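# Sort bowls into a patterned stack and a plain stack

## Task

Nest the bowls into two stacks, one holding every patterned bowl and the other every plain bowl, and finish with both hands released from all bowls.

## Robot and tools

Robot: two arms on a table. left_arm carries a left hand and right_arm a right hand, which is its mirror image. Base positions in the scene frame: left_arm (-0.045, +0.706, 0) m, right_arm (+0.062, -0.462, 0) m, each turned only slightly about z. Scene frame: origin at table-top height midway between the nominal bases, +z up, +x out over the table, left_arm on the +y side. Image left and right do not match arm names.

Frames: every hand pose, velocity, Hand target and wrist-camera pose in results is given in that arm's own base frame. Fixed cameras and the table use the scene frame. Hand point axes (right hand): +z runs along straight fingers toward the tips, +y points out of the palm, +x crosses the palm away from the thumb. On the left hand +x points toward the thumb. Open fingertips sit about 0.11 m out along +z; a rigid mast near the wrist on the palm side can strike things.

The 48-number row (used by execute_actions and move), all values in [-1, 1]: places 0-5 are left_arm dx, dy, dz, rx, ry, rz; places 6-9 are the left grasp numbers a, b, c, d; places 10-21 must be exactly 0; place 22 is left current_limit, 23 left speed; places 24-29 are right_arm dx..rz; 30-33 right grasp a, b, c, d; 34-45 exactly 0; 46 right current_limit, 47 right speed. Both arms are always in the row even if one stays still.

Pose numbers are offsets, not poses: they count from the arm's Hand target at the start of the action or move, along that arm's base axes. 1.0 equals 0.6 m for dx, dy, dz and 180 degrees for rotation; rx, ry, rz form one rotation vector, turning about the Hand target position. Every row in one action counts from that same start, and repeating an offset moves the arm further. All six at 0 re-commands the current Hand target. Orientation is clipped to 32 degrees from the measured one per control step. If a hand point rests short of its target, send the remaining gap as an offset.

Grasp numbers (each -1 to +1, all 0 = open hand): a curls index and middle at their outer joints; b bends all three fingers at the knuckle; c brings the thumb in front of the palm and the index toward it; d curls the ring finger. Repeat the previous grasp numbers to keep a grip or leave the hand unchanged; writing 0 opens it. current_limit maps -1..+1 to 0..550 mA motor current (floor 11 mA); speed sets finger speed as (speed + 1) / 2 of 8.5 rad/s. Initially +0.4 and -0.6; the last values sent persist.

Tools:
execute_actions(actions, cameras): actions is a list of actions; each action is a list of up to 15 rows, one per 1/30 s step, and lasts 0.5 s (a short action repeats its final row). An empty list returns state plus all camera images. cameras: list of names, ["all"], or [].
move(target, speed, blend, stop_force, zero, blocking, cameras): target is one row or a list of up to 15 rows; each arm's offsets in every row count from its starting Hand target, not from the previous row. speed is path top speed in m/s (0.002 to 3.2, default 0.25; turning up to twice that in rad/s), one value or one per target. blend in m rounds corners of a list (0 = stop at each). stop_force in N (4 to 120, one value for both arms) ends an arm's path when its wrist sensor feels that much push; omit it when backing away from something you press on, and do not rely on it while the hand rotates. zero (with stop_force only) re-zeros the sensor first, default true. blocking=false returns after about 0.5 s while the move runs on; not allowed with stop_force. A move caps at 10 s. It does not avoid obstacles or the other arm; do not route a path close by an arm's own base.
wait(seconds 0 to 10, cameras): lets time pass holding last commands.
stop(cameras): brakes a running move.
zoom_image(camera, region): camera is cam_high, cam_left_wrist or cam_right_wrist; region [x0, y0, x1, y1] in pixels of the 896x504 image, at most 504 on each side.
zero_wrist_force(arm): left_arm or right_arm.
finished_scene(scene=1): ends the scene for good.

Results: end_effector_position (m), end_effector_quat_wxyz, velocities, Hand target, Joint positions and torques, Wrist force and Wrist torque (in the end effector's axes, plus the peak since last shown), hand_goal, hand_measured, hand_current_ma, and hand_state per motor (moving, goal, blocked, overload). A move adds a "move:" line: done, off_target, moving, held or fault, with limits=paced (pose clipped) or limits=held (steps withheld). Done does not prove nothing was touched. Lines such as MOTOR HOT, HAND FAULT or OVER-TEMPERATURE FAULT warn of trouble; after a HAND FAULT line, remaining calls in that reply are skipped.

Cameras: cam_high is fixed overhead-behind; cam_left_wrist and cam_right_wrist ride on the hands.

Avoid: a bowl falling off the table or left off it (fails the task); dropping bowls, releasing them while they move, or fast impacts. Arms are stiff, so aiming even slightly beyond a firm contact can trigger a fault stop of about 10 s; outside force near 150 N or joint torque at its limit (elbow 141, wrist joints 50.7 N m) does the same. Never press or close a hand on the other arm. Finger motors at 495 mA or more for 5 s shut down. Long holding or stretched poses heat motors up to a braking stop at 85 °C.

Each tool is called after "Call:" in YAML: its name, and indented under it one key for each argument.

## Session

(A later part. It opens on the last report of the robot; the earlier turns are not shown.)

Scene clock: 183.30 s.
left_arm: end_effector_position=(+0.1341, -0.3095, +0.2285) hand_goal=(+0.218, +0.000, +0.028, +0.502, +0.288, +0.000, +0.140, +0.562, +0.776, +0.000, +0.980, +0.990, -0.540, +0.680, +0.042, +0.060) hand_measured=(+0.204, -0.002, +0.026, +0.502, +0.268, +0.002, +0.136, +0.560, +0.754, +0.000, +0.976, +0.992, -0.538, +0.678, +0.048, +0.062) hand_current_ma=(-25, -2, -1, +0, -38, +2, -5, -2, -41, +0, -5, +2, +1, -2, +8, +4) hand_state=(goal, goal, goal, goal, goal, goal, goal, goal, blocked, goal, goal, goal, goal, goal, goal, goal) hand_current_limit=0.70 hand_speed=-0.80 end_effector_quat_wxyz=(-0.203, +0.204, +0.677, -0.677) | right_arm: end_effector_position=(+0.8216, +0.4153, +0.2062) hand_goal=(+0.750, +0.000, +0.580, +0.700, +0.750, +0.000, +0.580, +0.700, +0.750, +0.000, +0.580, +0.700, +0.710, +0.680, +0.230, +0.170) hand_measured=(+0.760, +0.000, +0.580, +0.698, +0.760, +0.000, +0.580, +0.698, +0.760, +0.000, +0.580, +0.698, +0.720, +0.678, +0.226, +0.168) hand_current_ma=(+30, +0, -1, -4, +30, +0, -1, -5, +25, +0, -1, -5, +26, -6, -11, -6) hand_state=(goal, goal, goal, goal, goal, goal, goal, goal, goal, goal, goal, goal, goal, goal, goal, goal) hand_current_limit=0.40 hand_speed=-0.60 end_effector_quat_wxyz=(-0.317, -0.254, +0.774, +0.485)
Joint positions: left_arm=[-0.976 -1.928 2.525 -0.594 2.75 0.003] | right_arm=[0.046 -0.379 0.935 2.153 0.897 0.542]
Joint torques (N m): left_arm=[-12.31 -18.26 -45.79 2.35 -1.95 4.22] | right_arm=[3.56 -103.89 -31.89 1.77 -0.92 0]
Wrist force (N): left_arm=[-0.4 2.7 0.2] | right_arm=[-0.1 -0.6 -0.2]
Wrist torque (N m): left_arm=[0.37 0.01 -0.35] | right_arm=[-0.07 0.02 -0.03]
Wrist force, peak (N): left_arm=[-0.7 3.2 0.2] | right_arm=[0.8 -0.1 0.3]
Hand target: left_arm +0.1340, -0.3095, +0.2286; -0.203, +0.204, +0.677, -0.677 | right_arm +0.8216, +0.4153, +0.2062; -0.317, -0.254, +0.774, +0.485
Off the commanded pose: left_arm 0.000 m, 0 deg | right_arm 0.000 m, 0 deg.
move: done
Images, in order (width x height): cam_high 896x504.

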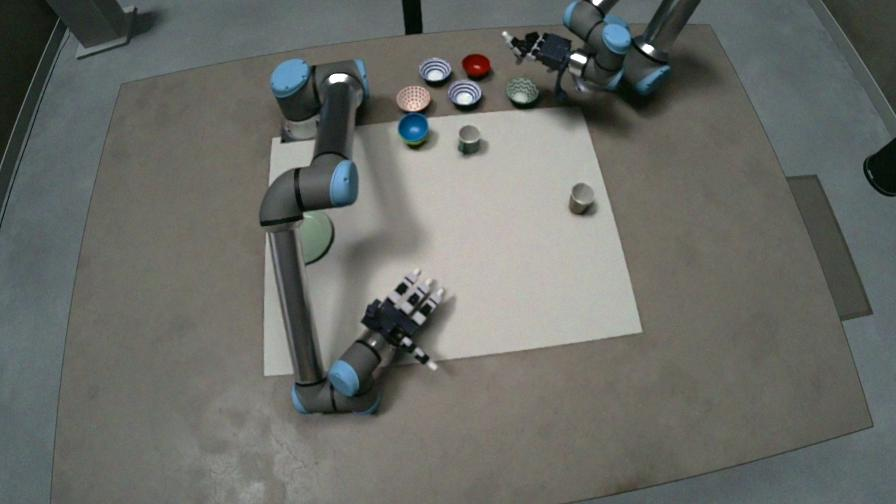

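Call:
move:
  target:
    - [0.0032,0.0217,-0.0975,0.1088,-0.0866,-0.0547, 0.2,-0.01,0.72,0.3,0,0,0,0,0,0,0,0,0,0,0,0,0.5,-0.6, 0,0,0,0,0,0, 0,0,0,0,0,0,0,0,0,0,0,0,0,0,0,0,0.4,-0.6]
  speed: 0.15
  cameras: ["cam_high","cam_left_wrist"]

Call:
zoom_image:
  camera: "cam_high"
  region: [450, 20, 610, 140]

Scene clock: 200.80 s.
left_arm: end_effector_position=(+0.1360, -0.2965, +0.1701) hand_goal=(+0.562, +0.000, -0.028, +0.508, +0.778, +0.000, +0.262, +0.626, +0.830, +0.000, +0.100, +0.348, -0.494, +0.680, +0.050, +0.030) hand_measured=(+0.548, -0.002, -0.026, +0.506, +0.754, +0.002, +0.256, +0.624, +0.808, +0.000, +0.100, +0.350, -0.498, +0.678, +0.050, +0.032) hand_current_ma=(-26, -2, +1, -3, -49, +2, -6, -3, -42, +0, +0, +2, -4, -2, +0, +2) hand_state=(goal, goal, goal, goal, blocked, goal, goal, goal, blocked, goal, goal, goal, goal, goal, goal, goal) hand_current_limit=0.50 hand_speed=-0.60 end_effector_quat_wxyz=(-0.199, +0.313, +0.783, -0.499) | right_arm: end_effector_position=(+0.8216, +0.4153, +0.2062) hand_goal=(+0.750, +0.000, +0.580, +0.700, +0.750, +0.000, +0.580, +0.700, +0.750, +0.000, +0.580, +0.700, +0.710, +0.680, +0.230, +0.170) hand_measured=(+0.760, +0.000, +0.580, +0.698, +0.760, +0.000, +0.580, +0.698, +0.760, +0.000, +0.580, +0.698, +0.720, +0.678, +0.226, +0.168) hand_current_ma=(+30, +0, -1, -4, +30, +0, -1, -5, +25, +0, -1, -5, +26, -6, -11, -6) hand_state=(goal, goal, goal, goal, goal, goal, goal, goal, goal, goal, goal, goal, goal, goal, goal, goal) hand_current_limit=0.40 hand_speed=-0.60 end_effector_quat_wxyz=(-0.317, -0.254, +0.774, +0.485)
Joint positions: left_arm=[-1.112 -1.666 2.366 0.235 2.587 0.856] | right_arm=[0.046 -0.379 0.935 2.153 0.897 0.542]
Joint torques (N m): left_arm=[-12.33 -1.75 -38.92 6.68 -0.67 3.65] | right_arm=[3.39 -104.59 -31.7 2.12 -0.77 -0.4]
Wrist force (N): left_arm=[-0.6 2.3 0.7] | right_arm=[0.3 -0.1 -0.1]
Wrist torque (N m): left_arm=[0.28 0.02 -0.38] | right_arm=[-0.01 -0.04 0.02]
Wrist force, peak (N): left_arm=[-0.6 3.0 0.5] | right_arm=[0.4 0.6 0.9]
Hand target: left_arm +0.1360, -0.2965, +0.1701; -0.199, +0.313, +0.783, -0.499 | right_arm +0.8216, +0.4153, +0.2062; -0.317, -0.254, +0.774, +0.485
Off the commanded pose: left_arm 0.000 m, 0 deg | right_arm 0.000 m, 0 deg.
move: done
camera_calibration:
cam_left_wrist: T_world_to_cam=[[0.405438, -0.717416, 0.56651, -0.399899], [-0.0184838, 0.61317, 0.789734, -0.000281767], [-0.913936, -0.330659, 0.235342, 0.103096], [0, 0, 0, 1]] pos_world=[0.256352, -0.252632, 0.202507]
Images, in order (width x height): cam_high 896x504, cam_left_wrist 896x504.

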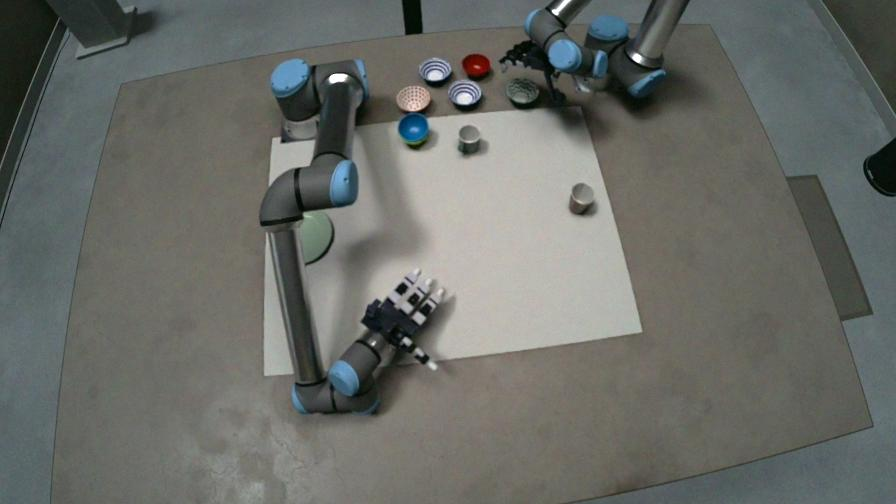

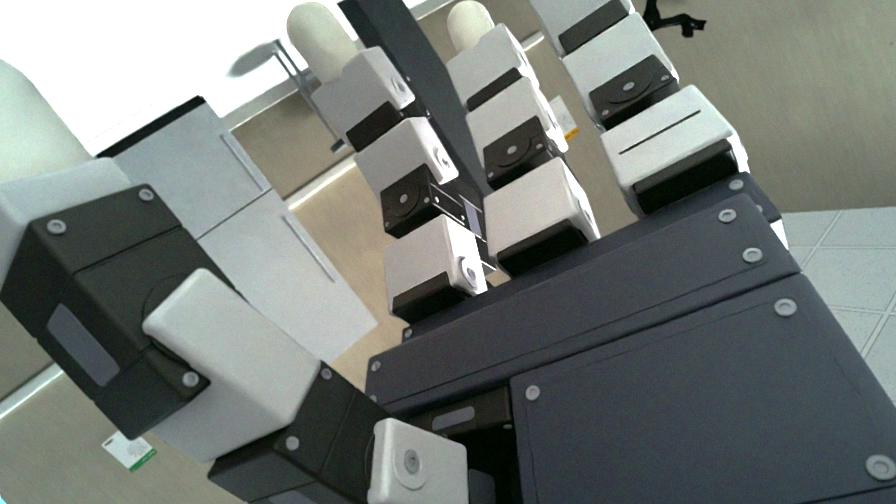

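Scaled by 3.150 from the camera's 896x504 image, which has a finer 1280x720 frame.

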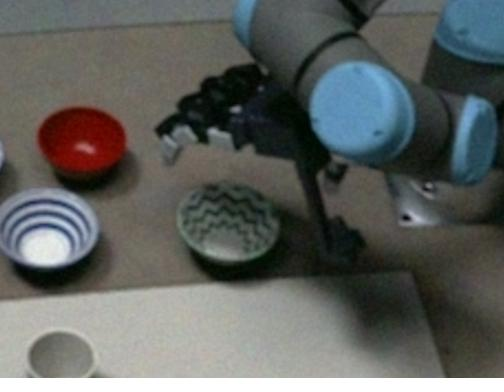

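Call:
move:
  target:
    - [-0.005,-0.0033,-0.158,0,0,0, 0.2,-0.01,0.72,0.3,0,0,0,0,0,0,0,0,0,0,0,0,0.5,-0.6, 0,0,0,0,0,0, 0,0,0,0,0,0,0,0,0,0,0,0,0,0,0,0,0.4,-0.6]
  speed: 0.1
  stop_force: 8
  cameras: ["cam_high","cam_left_wrist"]

Call:
zoom_image:
  camera: "cam_high"
  region: [480, 40, 600, 130]

Scene clock: 205.03 s.
left_arm: end_effector_position=(+0.1330, -0.2984, +0.0753) hand_goal=(+0.562, +0.000, -0.028, +0.508, +0.778, +0.000, +0.262, +0.626, +0.830, +0.000, +0.100, +0.348, -0.494, +0.680, +0.050, +0.030) hand_measured=(+0.558, -0.002, -0.028, +0.506, +0.756, +0.002, +0.256, +0.624, +0.810, +0.000, +0.100, +0.350, -0.498, +0.678, +0.050, +0.032) hand_current_ma=(-5, -1, +0, -3, -46, +2, -6, -3, -40, +0, +0, +2, -4, -2, +0, +2) hand_state=(goal, goal, goal, goal, blocked, goal, goal, goal, blocked, goal, goal, goal, goal, goal, goal, goal) hand_current_limit=0.50 hand_speed=-0.60 end_effector_quat_wxyz=(-0.199, +0.313, +0.783, -0.499) | right_arm: end_effector_position=(+0.8216, +0.4153, +0.2062) hand_goal=(+0.750, +0.000, +0.580, +0.700, +0.750, +0.000, +0.580, +0.700, +0.750, +0.000, +0.580, +0.700, +0.710, +0.680, +0.230, +0.170) hand_measured=(+0.760, +0.000, +0.580, +0.698, +0.760, +0.000, +0.580, +0.698, +0.760, +0.000, +0.580, +0.698, +0.720, +0.678, +0.226, +0.168) hand_current_ma=(+30, +0, -1, -4, +30, +0, -1, -5, +25, +0, -1, -5, +26, -6, -11, -6) hand_state=(goal, goal, goal, goal, goal, goal, goal, goal, goal, goal, goal, goal, goal, goal, goal, goal) hand_current_limit=0.40 hand_speed=-0.60 end_effector_quat_wxyz=(-0.317, -0.254, +0.774, +0.485)
Joint positions: left_arm=[-1.124 -1.505 2.448 -0.025 2.58 0.837] | right_arm=[0.046 -0.379 0.935 2.153 0.897 0.542]
Joint torques (N m): left_arm=[-13.01 -7.88 -15.8 -0.77 -0.88 -3.5] | right_arm=[-0.07 -104.51 -31.42 1.85 -0.51 0.01]
Wrist force (N): left_arm=[-0.6 0.8 0.4] | right_arm=[0.2 0.0 -0.2]
Wrist torque (N m): left_arm=[0.24 0.01 -0.06] | right_arm=[0.01 -0.03 0.02]
Wrist force, peak (N): left_arm=[-0.4 2.4 1.0] | right_arm=[0.7 0.3 0.2]
Hand target: left_arm +0.1330, -0.2984, +0.0753; -0.199, +0.313, +0.783, -0.499 | right_arm +0.8216, +0.4153, +0.2062; -0.317, -0.254, +0.774, +0.485
Off the commanded pose: left_arm 0.000 m, 0 deg | right_arm 0.000 m, 0 deg.
move: done
camera_calibration:
cam_left_wrist: T_world_to_cam=[[0.405234, -0.717614, 0.566406, -0.346399], [-0.0184901, 0.612996, 0.78987, 0.0756991], [-0.914026, -0.330555, 0.235138, 0.122074], [0, 0, 0, 1]] pos_world=[0.253352, -0.254632, 0.107706]
Images, in order (width x height): cam_high 896x504, cam_left_wrist 896x504.

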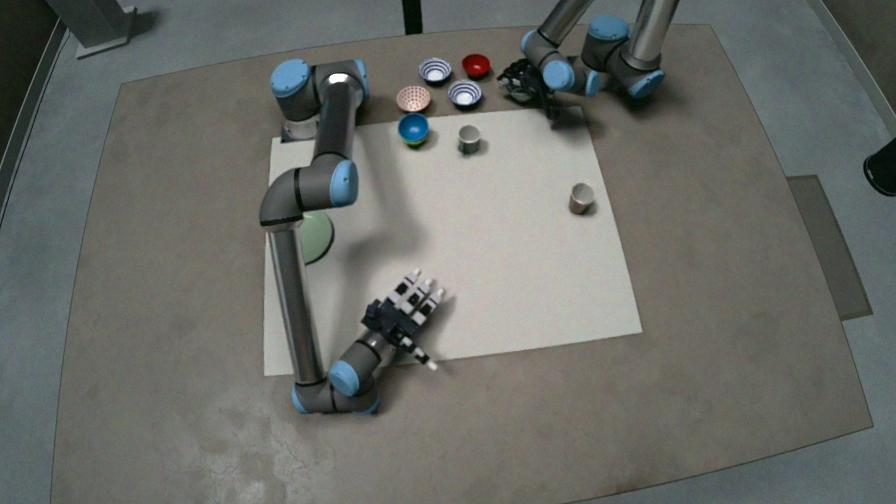

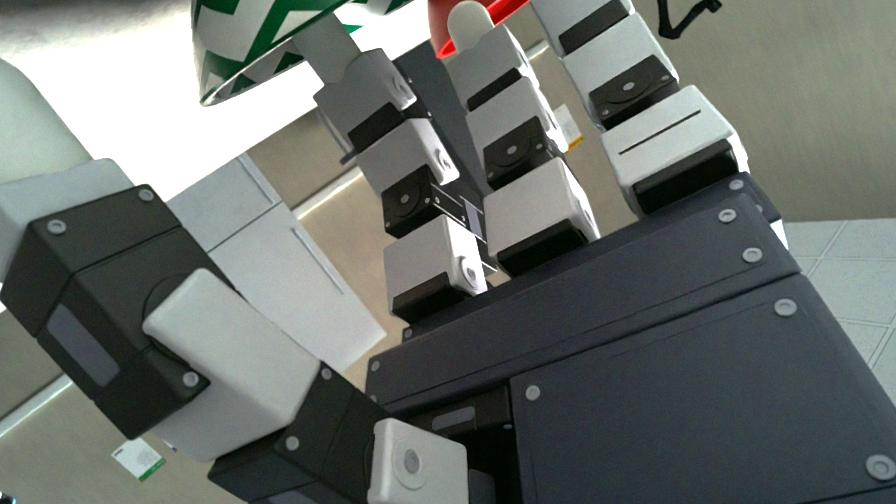

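Scaled by 4.200 from the camera's 896x504 image, which has a finer 1280x720 frame.

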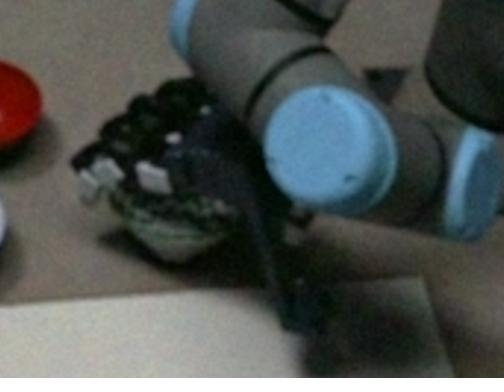

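Call:
move:
  target:
    - [0,0,-0.0330,0,0,0, 0.2,-0.01,0.72,0.3,0,0,0,0,0,0,0,0,0,0,0,0,0.5,-0.6, 0,0,0,0,0,0, 0,0,0,0,0,0,0,0,0,0,0,0,0,0,0,0,0.4,-0.6]
  speed: 0.06
  stop_force: 6
  cameras: ["cam_high","cam_left_wrist"]

Call:
zoom_image:
  camera: "cam_high"
  region: [480, 40, 600, 130]

Scene clock: 207.70 s.
left_arm: end_effector_position=(+0.1330, -0.2984, +0.0555) hand_goal=(+0.562, +0.000, -0.028, +0.508, +0.778, +0.000, +0.262, +0.626, +0.830, +0.000, +0.100, +0.348, -0.494, +0.680, +0.050, +0.030) hand_measured=(+0.560, -0.002, -0.028, +0.508, +0.764, +0.002, +0.260, +0.624, +0.810, +0.000, +0.100, +0.350, -0.498, +0.678, +0.050, +0.032) hand_current_ma=(-1, -1, +0, +0, -22, +2, -1, -1, -40, +0, +0, +2, -4, -2, +0, +2) hand_state=(goal, goal, goal, goal, goal, goal, goal, goal, blocked, goal, goal, goal, goal, goal, goal, goal) hand_current_limit=0.50 hand_speed=-0.60 end_effector_quat_wxyz=(-0.199, +0.313, +0.783, -0.499) | right_arm: end_effector_position=(+0.8216, +0.4153, +0.2062) hand_goal=(+0.750, +0.000, +0.580, +0.700, +0.750, +0.000, +0.580, +0.700, +0.750, +0.000, +0.580, +0.700, +0.710, +0.680, +0.230, +0.170) hand_measured=(+0.760, +0.000, +0.580, +0.698, +0.760, +0.000, +0.580, +0.698, +0.760, +0.000, +0.580, +0.698, +0.720, +0.678, +0.226, +0.168) hand_current_ma=(+30, +0, -1, -4, +30, +0, -1, -5, +25, +0, -1, -5, +26, -6, -11, -6) hand_state=(goal, goal, goal, goal, goal, goal, goal, goal, goal, goal, goal, goal, goal, goal, goal, goal) hand_current_limit=0.40 hand_speed=-0.60 end_effector_quat_wxyz=(-0.317, -0.254, +0.774, +0.485)
Joint positions: left_arm=[-1.124 -1.463 2.46 -0.079 2.58 0.837] | right_arm=[0.046 -0.379 0.935 2.153 0.897 0.542]
Joint torques (N m): left_arm=[-10.49 -11.09 -14.97 -1.11 -0.25 -3.97] | right_arm=[3.22 -107.66 -31.06 1.9 -0.61 0]
Wrist force (N): left_arm=[-0.6 1.2 0.7] | right_arm=[0.5 0.3 0.3]
Wrist torque (N m): left_arm=[0.31 0.01 -0.05] | right_arm=[0.00 -0.08 0.06]
Wrist force, peak (N): left_arm=[-0.5 2.0 1.1] | right_arm=[0.8 0.2 0.2]
Hand target: left_arm +0.1330, -0.2984, +0.0555; -0.199, +0.313, +0.783, -0.499 | right_arm +0.8216, +0.4153, +0.2062; -0.317, -0.254, +0.774, +0.485
Off the commanded pose: left_arm 0.000 m, 0 deg | right_arm 0.000 m, 0 deg.
move: done
camera_calibration:
cam_left_wrist: T_world_to_cam=[[0.405233, -0.717589, 0.566438, -0.33518], [-0.0185064, 0.613025, 0.789847, 0.0913521], [-0.914026, -0.330555, 0.235138, 0.12673], [0, 0, 0, 1]] pos_world=[0.253351, -0.254632, 0.0879058]
Images, in order (width x height): cam_high 896x504, cam_left_wrist 896x504.

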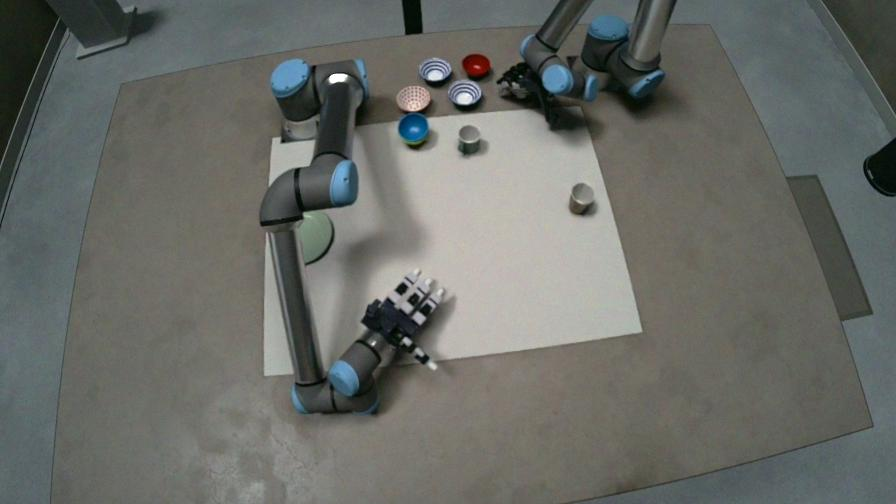

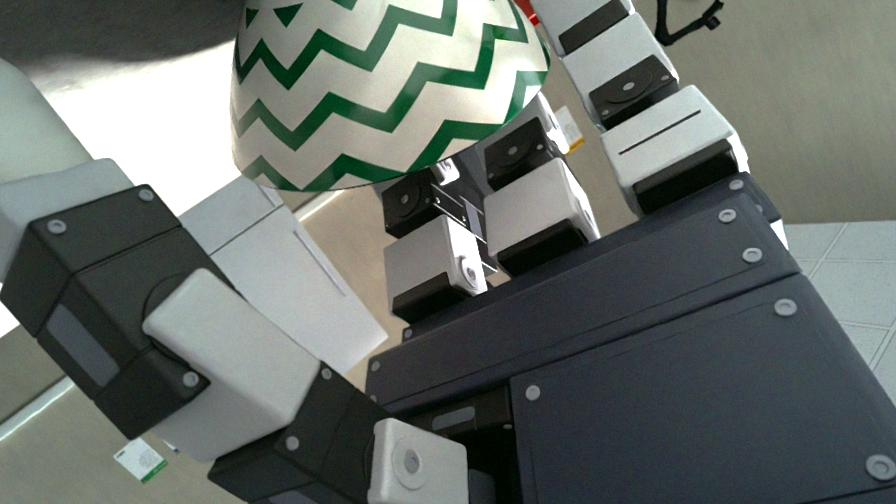

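Scaled by 4.200 from the camera's 896x504 image, which has a finer 1280x720 frame.

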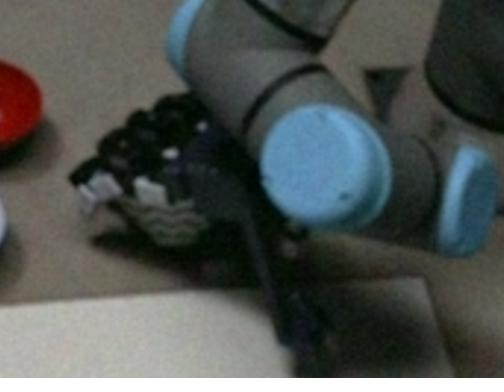

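Call:
move:
  target:
    - [-0.0287,-0.0302,0,0,0,0, 0.38,-0.01,0.72,0.5,0,0,0,0,0,0,0,0,0,0,0,0,0.5,-0.94, 0,0,0,0,0,0, 0,0,0,0,0,0,0,0,0,0,0,0,0,0,0,0,0.4,-0.6]
  speed: 0.012
  cameras: ["cam_high","cam_left_wrist"]

Call:
zoom_image:
  camera: "cam_high"
  region: [480, 40, 600, 130]

Scene clock: 210.73 s.
left_arm: end_effector_position=(+0.1158, -0.3165, +0.0555) hand_goal=(+0.600, +0.000, -0.210, +0.338, +0.772, +0.000, -0.026, +0.366, +0.758, +0.000, -0.220, +0.110, -0.476, +0.680, +0.050, +0.004) hand_measured=(+0.592, -0.002, -0.212, +0.338, +0.766, +0.000, -0.024, +0.368, +0.752, +0.000, -0.218, +0.112, -0.480, +0.678, +0.050, +0.006) hand_current_ma=(-12, -1, -1, +1, -8, +0, +1, +2, -8, +0, +2, +3, -5, -2, +0, +3) hand_state=(goal, goal, goal, goal, goal, goal, goal, goal, goal, goal, goal, goal, goal, goal, goal, goal) hand_current_limit=0.50 hand_speed=-0.94 end_effector_quat_wxyz=(-0.199, +0.313, +0.783, -0.499) | right_arm: end_effector_position=(+0.8216, +0.4153, +0.2062) hand_goal=(+0.750, +0.000, +0.580, +0.700, +0.750, +0.000, +0.580, +0.700, +0.750, +0.000, +0.580, +0.700, +0.710, +0.680, +0.230, +0.170) hand_measured=(+0.760, +0.000, +0.580, +0.698, +0.760, +0.000, +0.580, +0.698, +0.760, +0.000, +0.580, +0.698, +0.720, +0.678, +0.226, +0.168) hand_current_ma=(+30, +0, -1, -4, +30, +0, -1, -5, +25, +0, -1, -5, +26, -6, -11, -6) hand_state=(goal, goal, goal, goal, goal, goal, goal, goal, goal, goal, goal, goal, goal, goal, goal, goal) hand_current_limit=0.40 hand_speed=-0.60 end_effector_quat_wxyz=(-0.317, -0.254, +0.774, +0.485)
Joint positions: left_arm=[-1.207 -1.499 2.475 -0.152 2.527 0.724] | right_arm=[0.046 -0.379 0.935 2.153 0.897 0.542]
Joint torques (N m): left_arm=[-10.75 -37.77 -16.93 -1.88 -0.84 -3.84] | right_arm=[5.85 -106.92 -30.62 1.95 -0.62 -0.08]
Wrist force (N): left_arm=[-0.7 1.7 0.4] | right_arm=[0.1 -0.6 0.5]
Wrist torque (N m): left_arm=[0.26 0.03 -0.07] | right_arm=[-0.12 -0.04 0.00]
Wrist force, peak (N): left_arm=[-0.9 2.1 0.6] | right_arm=[0.8 0.0 -0.2]
Hand target: left_arm +0.1157, -0.3166, +0.0555; -0.199, +0.313, +0.783, -0.499 | right_arm +0.8216, +0.4153, +0.2062; -0.317, -0.254, +0.774, +0.485
Off the commanded pose: left_arm 0.000 m, 0 deg | right_arm 0.000 m, 0 deg.
move: done
camera_calibration:
cam_left_wrist: T_world_to_cam=[[0.405234, -0.717614, 0.566406, -0.341243], [-0.0184901, 0.612996, 0.78987, 0.102118], [-0.914026, -0.330555, 0.235138, 0.105117], [0, 0, 0, 1]] pos_world=[0.236252, -0.272732, 0.0879058]
Images, in order (width x height): cam_high 896x504, cam_left_wrist 896x504.

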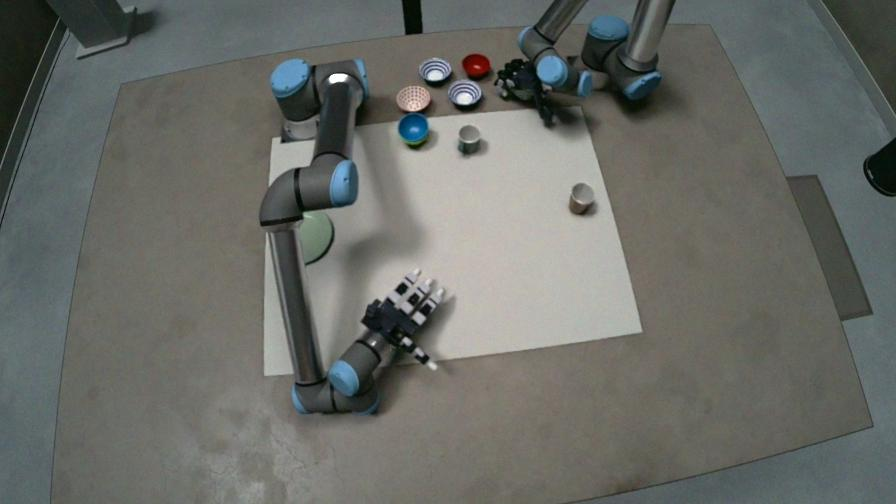

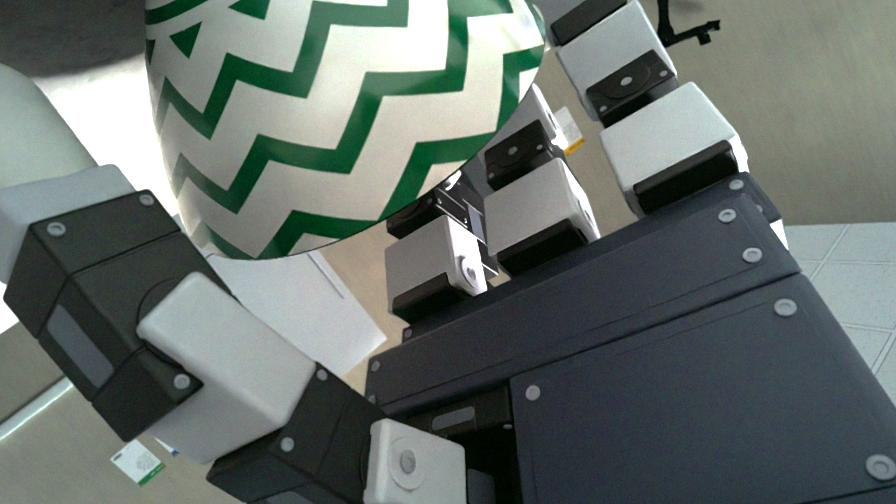

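Scaled by 4.200 from the camera's 896x504 image, which has a finer 1280x720 frame.

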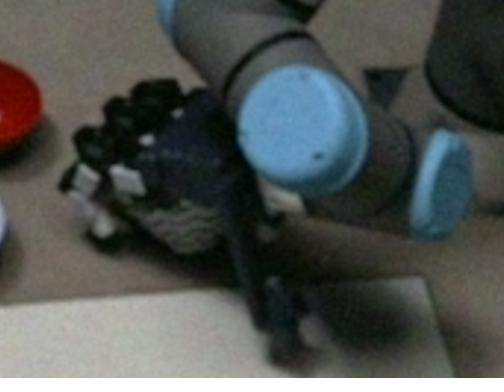

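Call:
move:
  target:
    - [0,0,0,0,0,0, 0.5,-0.01,0.72,0.6,0,0,0,0,0,0,0,0,0,0,0,0,0.5,-0.94, 0,0,0,0,0,0, 0,0,0,0,0,0,0,0,0,0,0,0,0,0,0,0,0.4,-0.6]
  speed: 0.012
  cameras: ["cam_high","cam_left_wrist"]

Call:
zoom_image:
  camera: "cam_high"
  region: [480, 40, 600, 130]

Scene clock: 212.13 s.
left_arm: end_effector_position=(+0.1157, -0.3166, +0.0555) hand_goal=(+0.622, +0.000, -0.328, +0.224, +0.762, +0.000, -0.218, +0.192, +0.726, +0.000, -0.380, -0.012, -0.464, +0.680, +0.050, -0.014) hand_measured=(+0.616, -0.002, -0.332, +0.222, +0.770, +0.000, -0.180, +0.214, +0.722, +0.000, -0.376, -0.008, -0.462, +0.678, +0.060, -0.012) hand_current_ma=(-9, -1, -3, -1, +13, +0, +88, +40, -6, +0, +3, +3, +3, -2, +18, +3) hand_state=(goal, goal, goal, goal, goal, goal, blocked, blocked, goal, goal, goal, goal, goal, goal, goal, goal) hand_current_limit=0.50 hand_speed=-0.94 end_effector_quat_wxyz=(-0.199, +0.313, +0.783, -0.499) | right_arm: end_effector_position=(+0.8216, +0.4153, +0.2062) hand_goal=(+0.750, +0.000, +0.580, +0.700, +0.750, +0.000, +0.580, +0.700, +0.750, +0.000, +0.580, +0.700, +0.710, +0.680, +0.230, +0.170) hand_measured=(+0.760, +0.000, +0.580, +0.698, +0.760, +0.000, +0.580, +0.698, +0.760, +0.000, +0.580, +0.698, +0.720, +0.678, +0.226, +0.168) hand_current_ma=(+30, +0, -1, -4, +30, +0, -1, -5, +25, +0, -1, -5, +26, -6, -11, -6) hand_state=(goal, goal, goal, goal, goal, goal, goal, goal, goal, goal, goal, goal, goal, goal, goal, goal) hand_current_limit=0.40 hand_speed=-0.60 end_effector_quat_wxyz=(-0.317, -0.254, +0.774, +0.485)
Joint positions: left_arm=[-1.207 -1.499 2.475 -0.153 2.526 0.723] | right_arm=[0.046 -0.379 0.935 2.153 0.897 0.542]
Joint torques (N m): left_arm=[-12.65 -37.28 -16.88 -1.55 -1.23 -3.84] | right_arm=[4.01 -104.68 -31.54 1.94 -0.69 -0.92]
Wrist force (N): left_arm=[-0.6 2.4 1.5] | right_arm=[0.5 0.3 0.2]
Wrist torque (N m): left_arm=[0.30 0.03 -0.08] | right_arm=[0.02 -0.07 0.05]
Wrist force, peak (N): left_arm=[-0.3 2.8 1.4] | right_arm=[0.9 -0.4 -0.3]
Hand target: left_arm +0.1157, -0.3166, +0.0555; -0.199, +0.313, +0.783, -0.499 | right_arm +0.8216, +0.4153, +0.2062; -0.317, -0.254, +0.774, +0.485
Off the commanded pose: left_arm 0.000 m, 0 deg | right_arm 0.000 m, 0 deg.
move: done
camera_calibration:
cam_left_wrist: T_world_to_cam=[[0.405182, -0.717632, 0.56642, -0.341197], [-0.0185624, 0.61297, 0.789888, 0.102125], [-0.914048, -0.330562, 0.235044, 0.105037], [0, 0, 0, 1]] pos_world=[0.236151, -0.272732, 0.0879054]
Images, in order (width x height): cam_high 896x504, cam_left_wrist 896x504.

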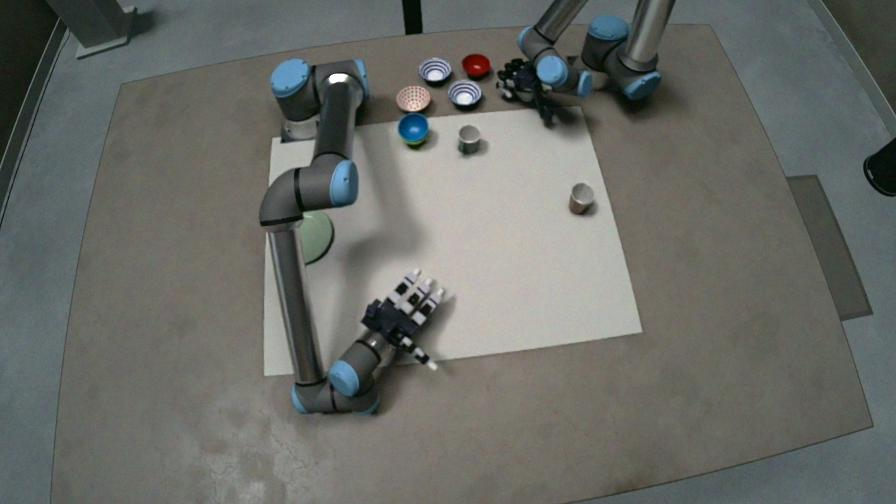

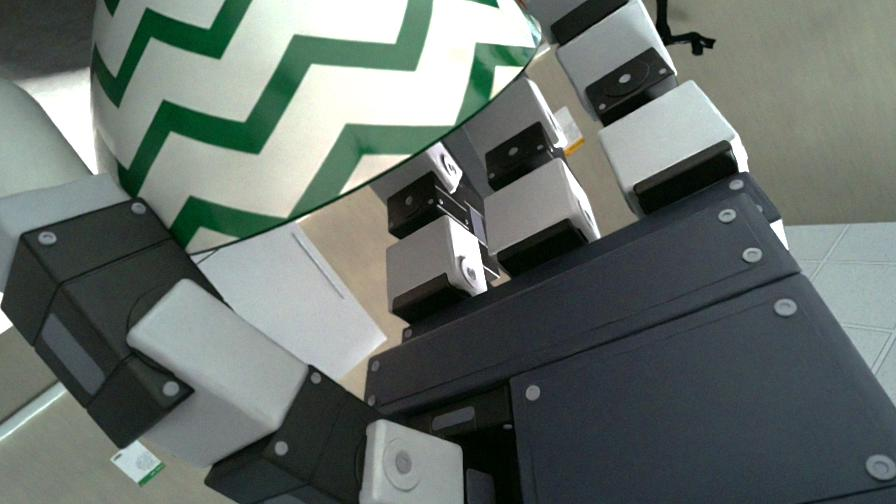

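Scaled by 4.200 from the camera's 896x504 image, which has a finer 1280x720 frame.

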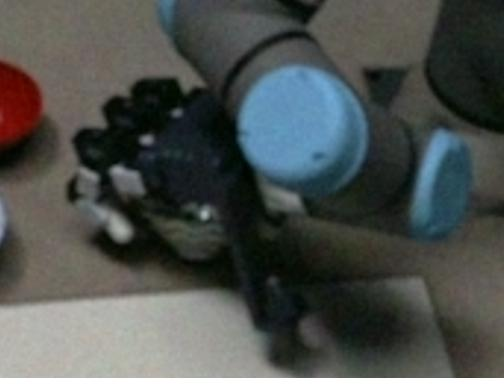

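Call:
move:
  target:
    - [-0.0097,0.0092,-0.0067,0,0,0, 0.46,-0.01,0.72,0.55,0,0,0,0,0,0,0,0,0,0,0,0,0.5,-0.94, 0,0,0,0,0,0, 0,0,0,0,0,0,0,0,0,0,0,0,0,0,0,0,0.4,-0.6]
    - [-0.0097,0.0092,-0.0067,0,0,0, 0.6,-0.01,0.72,0.6,0,0,0,0,0,0,0,0,0,0,0,0,0.5,-0.94, 0,0,0,0,0,0, 0,0,0,0,0,0,0,0,0,0,0,0,0,0,0,0,0.4,-0.6]
  speed: 0.012
  cameras: ["cam_high","cam_left_wrist"]

Call:
zoom_image:
  camera: "cam_high"
  region: [480, 40, 600, 130]

Scene clock: 215.67 s.
left_arm: end_effector_position=(+0.1099, -0.3110, +0.0515) hand_goal=(+0.632, +0.000, -0.418, +0.128, +0.738, +0.000, -0.378, +0.046, +0.736, +0.000, -0.380, -0.022, -0.454, +0.680, +0.050, -0.030) hand_measured=(+0.618, -0.002, -0.414, +0.132, +0.778, -0.008, -0.292, +0.086, +0.726, +0.000, -0.376, -0.018, -0.442, +0.682, +0.088, -0.024) hand_current_ma=(-23, -1, +4, +4, +100, -10, +257, +89, -14, +0, +3, +3, +20, +1, +117, +11) hand_state=(goal, goal, goal, goal, blocked, goal, blocked, blocked, goal, goal, goal, goal, goal, goal, blocked, goal) hand_current_limit=0.50 hand_speed=-0.94 end_effector_quat_wxyz=(-0.199, +0.313, +0.783, -0.499) | right_arm: end_effector_position=(+0.8216, +0.4153, +0.2062) hand_goal=(+0.750, +0.000, +0.580, +0.700, +0.750, +0.000, +0.580, +0.700, +0.750, +0.000, +0.580, +0.700, +0.710, +0.680, +0.230, +0.170) hand_measured=(+0.760, +0.000, +0.580, +0.698, +0.760, +0.000, +0.580, +0.698, +0.760, +0.000, +0.580, +0.698, +0.720, +0.678, +0.226, +0.168) hand_current_ma=(+30, +0, -1, -4, +30, +0, -1, -5, +25, +0, -1, -5, +26, -6, -11, -6) hand_state=(goal, goal, goal, goal, goal, goal, goal, goal, goal, goal, goal, goal, goal, goal, goal, goal) hand_current_limit=0.40 hand_speed=-0.60 end_effector_quat_wxyz=(-0.317, -0.254, +0.774, +0.485)
Joint positions: left_arm=[-1.22 -1.508 2.495 -0.176 2.517 0.707] | right_arm=[0.046 -0.379 0.935 2.153 0.897 0.542]
Joint torques (N m): left_arm=[-11.8 -38.75 -17.7 -1.83 -0.14 -3.56] | right_arm=[3.35 -106.55 -30.6 1.9 -0.48 -0.38]
Wrist force (N): left_arm=[-0.8 3.7 1.7] | right_arm=[0.2 0.2 -0.3]
Wrist torque (N m): left_arm=[0.29 0.05 -0.07] | right_arm=[0.04 -0.03 0.02]
Wrist force, peak (N): left_arm=[-0.4 4.1 2.0] | right_arm=[0.9 -0.2 0.5]
Hand target: left_arm +0.1099, -0.3110, +0.0515; -0.199, +0.313, +0.783, -0.499 | right_arm +0.8216, +0.4153, +0.2062; -0.317, -0.254, +0.774, +0.485
Off the commanded pose: left_arm 0.000 m, 0 deg | right_arm 0.000 m, 0 deg.
move: done
camera_calibration:
cam_left_wrist: T_world_to_cam=[[0.405182, -0.717632, 0.56642, -0.332634], [-0.0185624, 0.61297, 0.789888, 0.101805], [-0.914048, -0.330562, 0.235044, 0.102494], [0, 0, 0, 1]] pos_world=[0.230351, -0.267232, 0.0839054]
Images, in order (width x height): cam_high 896x504, cam_left_wrist 896x504.

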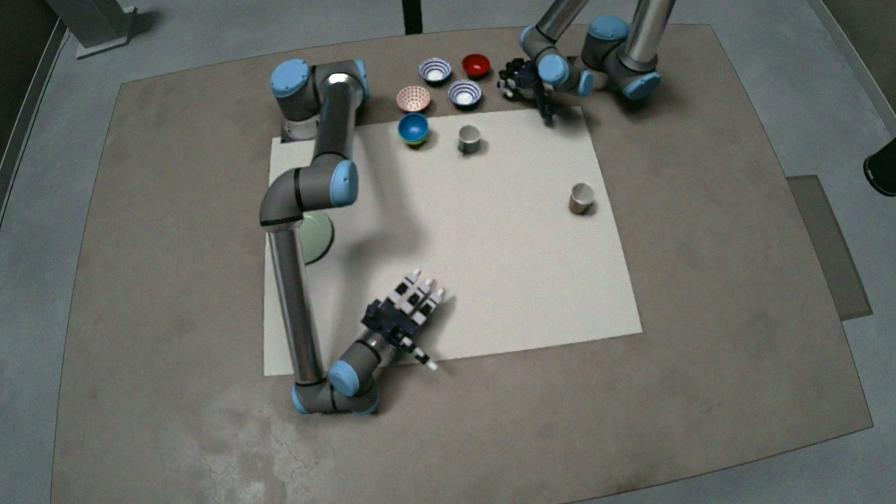

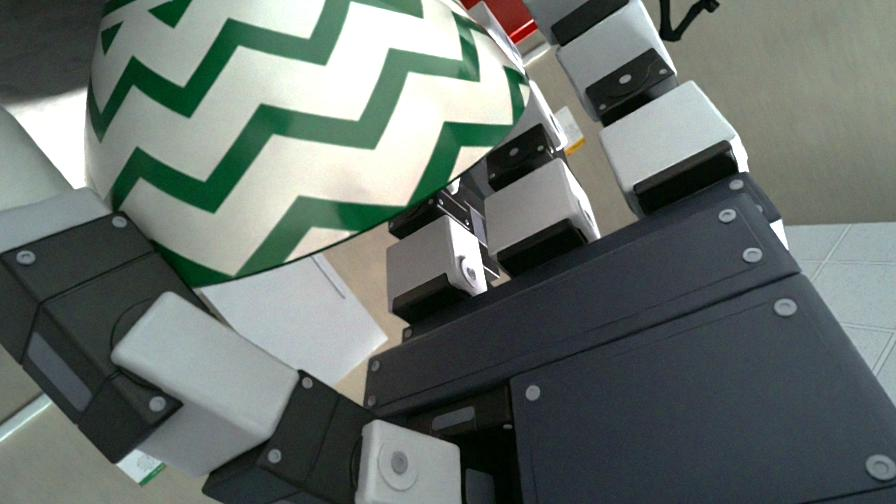

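Scaled by 4.200 from the camera's 896x504 image, which has a finer 1280x720 frame.

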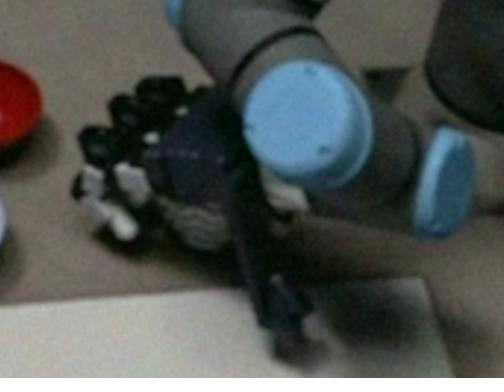

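Call:
zoom_image:
  camera: "cam_left_wrist"
  region: [60, 0, 564, 300]

Call:
zoom_image:
  camera: "cam_high"
  region: [485, 45, 565, 125]

Call:
zoom_image:
  camera: "cam_high"
  region: [385, 45, 495, 155]

Scaled by 1.000.

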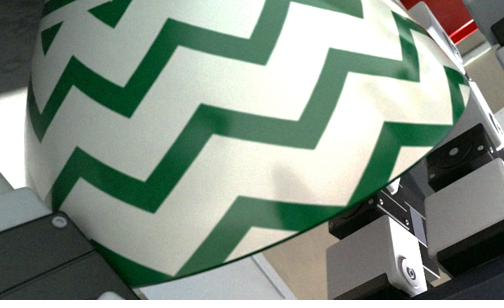

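Scaled by 6.300 from the camera's 896x504 image, which has a finer 1280x720 frame.

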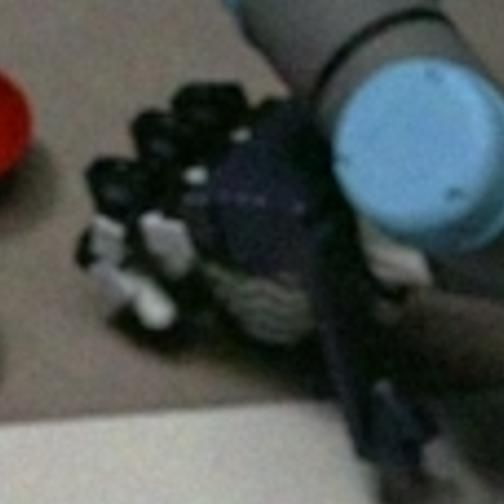

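Scaled by 4.582 from the camera's 896x504 image, which has a finer 1280x720 frame.

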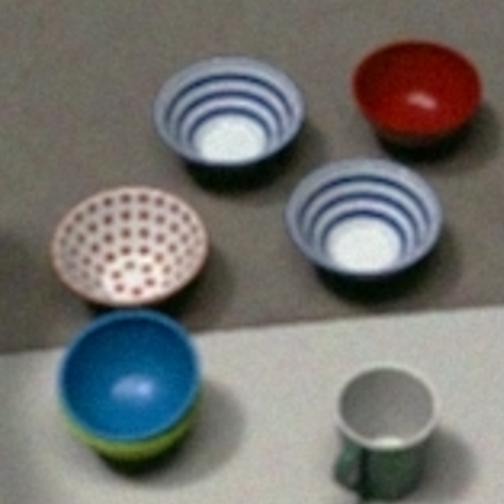

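Call:
move:
  target:
    - [0,0,0,0,0,0, 0.42,-0.01,0.72,0.3,0,0,0,0,0,0,0,0,0,0,0,0,0.5,-0.95, 0,0,0,0,0,0, 0,0,0,0,0,0,0,0,0,0,0,0,0,0,0,0,0.4,-0.6]
  speed: 0.03
  cameras: ["cam_high","cam_left_wrist"]

Call:
zoom_image:
  camera: "cam_high"
  region: [485, 45, 565, 125]

Scene clock: 235.13 s.
left_arm: end_effector_position=(+0.1099, -0.3110, +0.0515) hand_goal=(+0.584, +0.000, -0.226, +0.300, +0.722, +0.000, -0.090, +0.308, +0.852, +0.000, +0.100, +0.326, -0.472, +0.680, +0.050, -0.002) hand_measured=(+0.570, -0.002, -0.230, +0.298, +0.716, -0.002, -0.092, +0.306, +0.832, +0.000, +0.094, +0.324, -0.470, +0.682, +0.052, +0.000) hand_current_ma=(-24, -1, -3, -3, -8, -2, -3, -2, -37, +0, -8, -2, +1, +1, +2, +3) hand_state=(goal, goal, goal, goal, goal, goal, goal, goal, goal, goal, goal, goal, goal, goal, goal, goal) hand_current_limit=0.50 hand_speed=-0.95 end_effector_quat_wxyz=(-0.199, +0.313, +0.783, -0.499) | right_arm: end_effector_position=(+0.8216, +0.4153, +0.2062) hand_goal=(+0.750, +0.000, +0.580, +0.700, +0.750, +0.000, +0.580, +0.700, +0.750, +0.000, +0.580, +0.700, +0.710, +0.680, +0.230, +0.170) hand_measured=(+0.760, +0.000, +0.580, +0.698, +0.760, +0.000, +0.580, +0.698, +0.760, +0.000, +0.580, +0.698, +0.720, +0.678, +0.226, +0.168) hand_current_ma=(+30, +0, -1, -4, +30, +0, -1, -5, +25, +0, -1, -5, +26, -6, -11, -6) hand_state=(goal, goal, goal, goal, goal, goal, goal, goal, goal, goal, goal, goal, goal, goal, goal, goal) hand_current_limit=0.40 hand_speed=-0.60 end_effector_quat_wxyz=(-0.317, -0.254, +0.774, +0.485)
Joint positions: left_arm=[-1.22 -1.508 2.495 -0.176 2.517 0.707] | right_arm=[0.046 -0.379 0.935 2.153 0.897 0.542]
Joint torques (N m): left_arm=[-10.76 -28.49 -28.4 -1.15 2.45 -3.93] | right_arm=[4.33 -105.35 -31.43 1.81 -0.36 -0.45]
Wrist force (N): left_arm=[-0.7 2.0 0.7] | right_arm=[0.3 0.0 -0.3]
Wrist torque (N m): left_arm=[0.30 0.04 -0.09] | right_arm=[0.01 -0.04 0.03]
Wrist force, peak (N): left_arm=[-0.4 4.3 1.7] | right_arm=[0.8 -0.4 -0.2]
Hand target: left_arm +0.1099, -0.3110, +0.0515; -0.199, +0.313, +0.783, -0.499 | right_arm +0.8216, +0.4153, +0.2062; -0.317, -0.254, +0.774, +0.485
Off the commanded pose: left_arm 0.000 m, 0 deg | right_arm 0.000 m, 0 deg.
move: done
camera_calibration:
cam_left_wrist: T_world_to_cam=[[0.405234, -0.717614, 0.566406, -0.33264], [-0.0184901, 0.612996, 0.78987, 0.101797], [-0.914026, -0.330555, 0.235138, 0.102483], [0, 0, 0, 1]] pos_world=[0.230352, -0.267232, 0.0839058]
Images, in order (width x height): cam_high 896x504, cam_left_wrist 896x504.

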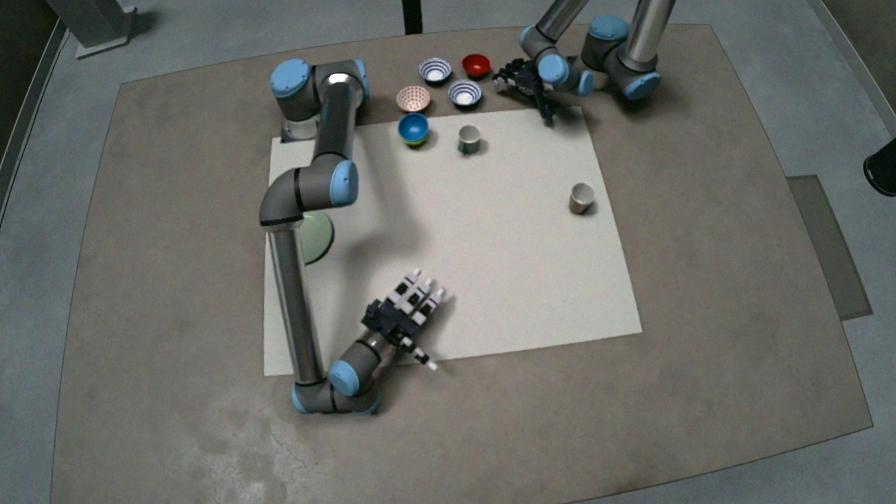

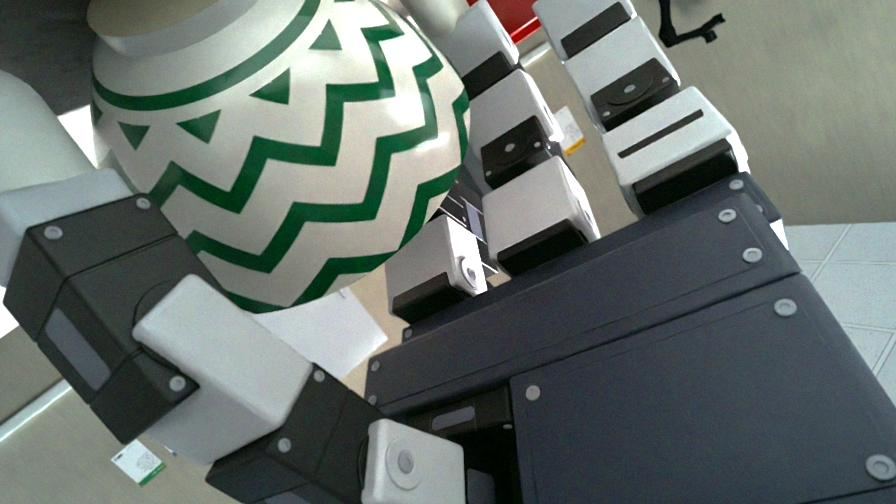

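Scaled by 6.300 from the camera's 896x504 image, which has a finer 1280x720 frame.

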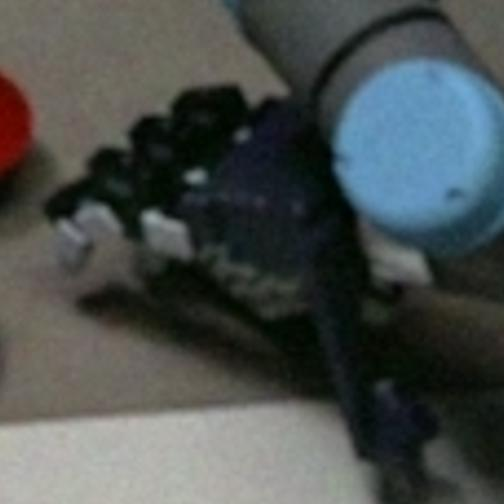

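Call:
move:
  target:
    - [0,0,0.03,0,0,0, 0.42,-0.01,0.72,0.0,0,0,0,0,0,0,0,0,0,0,0,0,0.5,-0.9, 0,0,0,0,0,0, 0,0,0,0,0,0,0,0,0,0,0,0,0,0,0,0,0.4,-0.6]
  speed: 0.03
  cameras: ["cam_high","cam_left_wrist"]

Call:
zoom_image:
  camera: "cam_high"
  region: [485, 45, 565, 125]

Scene clock: 237.47 s.
left_arm: end_effector_position=(+0.1099, -0.3110, +0.0695) hand_goal=(+0.554, +0.000, -0.196, +0.300, +0.662, +0.000, -0.090, +0.308, +0.988, +0.000, +0.580, +0.656, -0.472, +0.680, +0.050, -0.002) hand_measured=(+0.550, -0.002, -0.200, +0.298, +0.656, -0.002, -0.092, +0.306, +0.966, +0.000, +0.572, +0.652, -0.470, +0.682, +0.052, +0.000) hand_current_ma=(-4, -1, -3, -3, -7, -2, -2, -2, -46, +0, -12, -3, +1, +1, +2, +3) hand_state=(goal, goal, goal, goal, goal, goal, goal, goal, blocked, goal, goal, goal, goal, goal, goal, goal) hand_current_limit=0.50 hand_speed=-0.90 end_effector_quat_wxyz=(-0.199, +0.313, +0.783, -0.499) | right_arm: end_effector_position=(+0.8216, +0.4153, +0.2062) hand_goal=(+0.750, +0.000, +0.580, +0.700, +0.750, +0.000, +0.580, +0.700, +0.750, +0.000, +0.580, +0.700, +0.710, +0.680, +0.230, +0.170) hand_measured=(+0.760, +0.000, +0.580, +0.698, +0.760, +0.000, +0.580, +0.698, +0.760, +0.000, +0.580, +0.698, +0.720, +0.678, +0.226, +0.168) hand_current_ma=(+30, +0, -1, -4, +30, +0, -1, -5, +25, +0, -1, -5, +26, -6, -11, -6) hand_state=(goal, goal, goal, goal, goal, goal, goal, goal, goal, goal, goal, goal, goal, goal, goal, goal) hand_current_limit=0.40 hand_speed=-0.60 end_effector_quat_wxyz=(-0.317, -0.254, +0.774, +0.485)
Joint positions: left_arm=[-1.22 -1.548 2.482 -0.124 2.517 0.707] | right_arm=[0.046 -0.379 0.935 2.153 0.897 0.542]
Joint torques (N m): left_arm=[8.3 -36.37 -31.69 5.75 2.51 3.93] | right_arm=[3.36 -105.41 -30.57 1.78 -0.52 -0.53]
Wrist force (N): left_arm=[-0.7 1.8 0.8] | right_arm=[0.3 0.1 -0.4]
Wrist torque (N m): left_arm=[0.25 0.04 -0.12] | right_arm=[0.04 -0.04 0.03]
Wrist force, peak (N): left_arm=[-0.8 2.3 0.5] | right_arm=[0.8 0.2 0.5]
Hand target: left_arm +0.1099, -0.3110, +0.0695; -0.199, +0.313, +0.783, -0.499 | right_arm +0.8216, +0.4153, +0.2062; -0.317, -0.254, +0.774, +0.485
Off the commanded pose: left_arm 0.000 m, 0 deg | right_arm 0.000 m, 0 deg.
move: done
camera_calibration:
cam_left_wrist: T_world_to_cam=[[0.405234, -0.717614, 0.566406, -0.342835], [-0.0184901, 0.612996, 0.78987, 0.0875789], [-0.914026, -0.330555, 0.235138, 0.0982507], [0, 0, 0, 1]] pos_world=[0.230352, -0.267232, 0.101906]
Images, in order (width x height): cam_high 896x504, cam_left_wrist 896x504.

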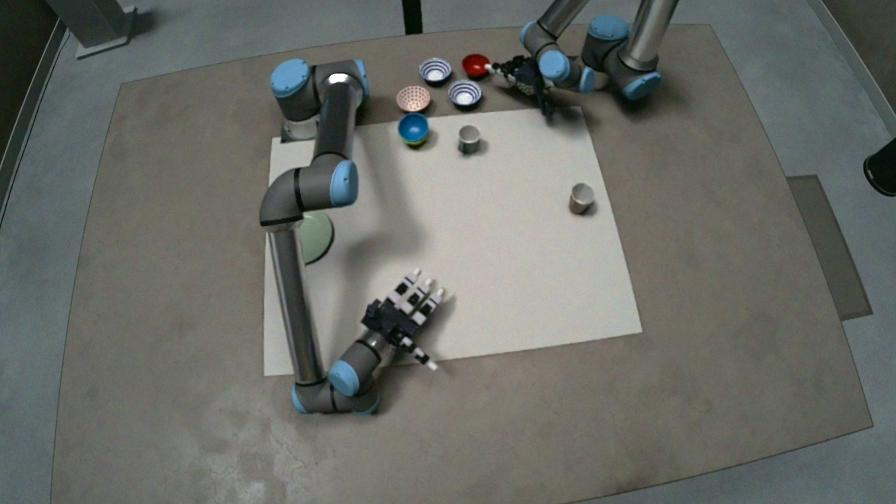

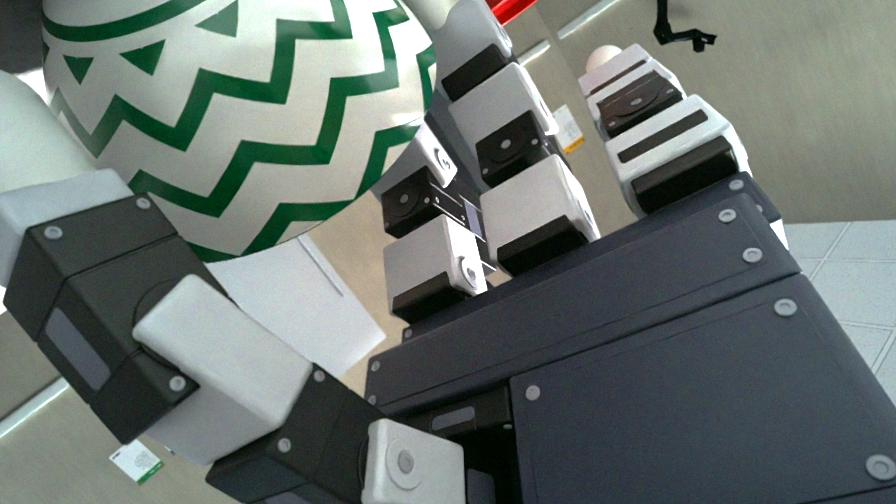

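Scaled by 6.300 from the camera's 896x504 image, which has a finer 1280x720 frame.

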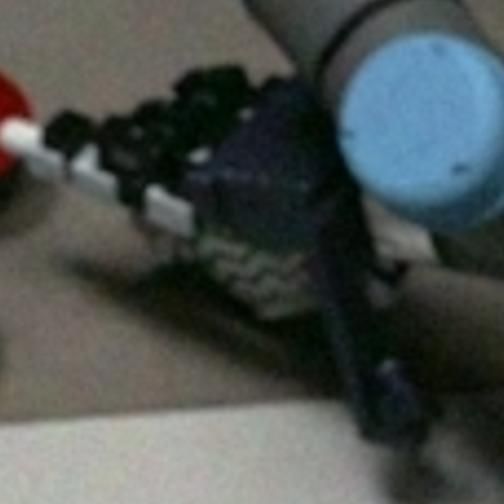

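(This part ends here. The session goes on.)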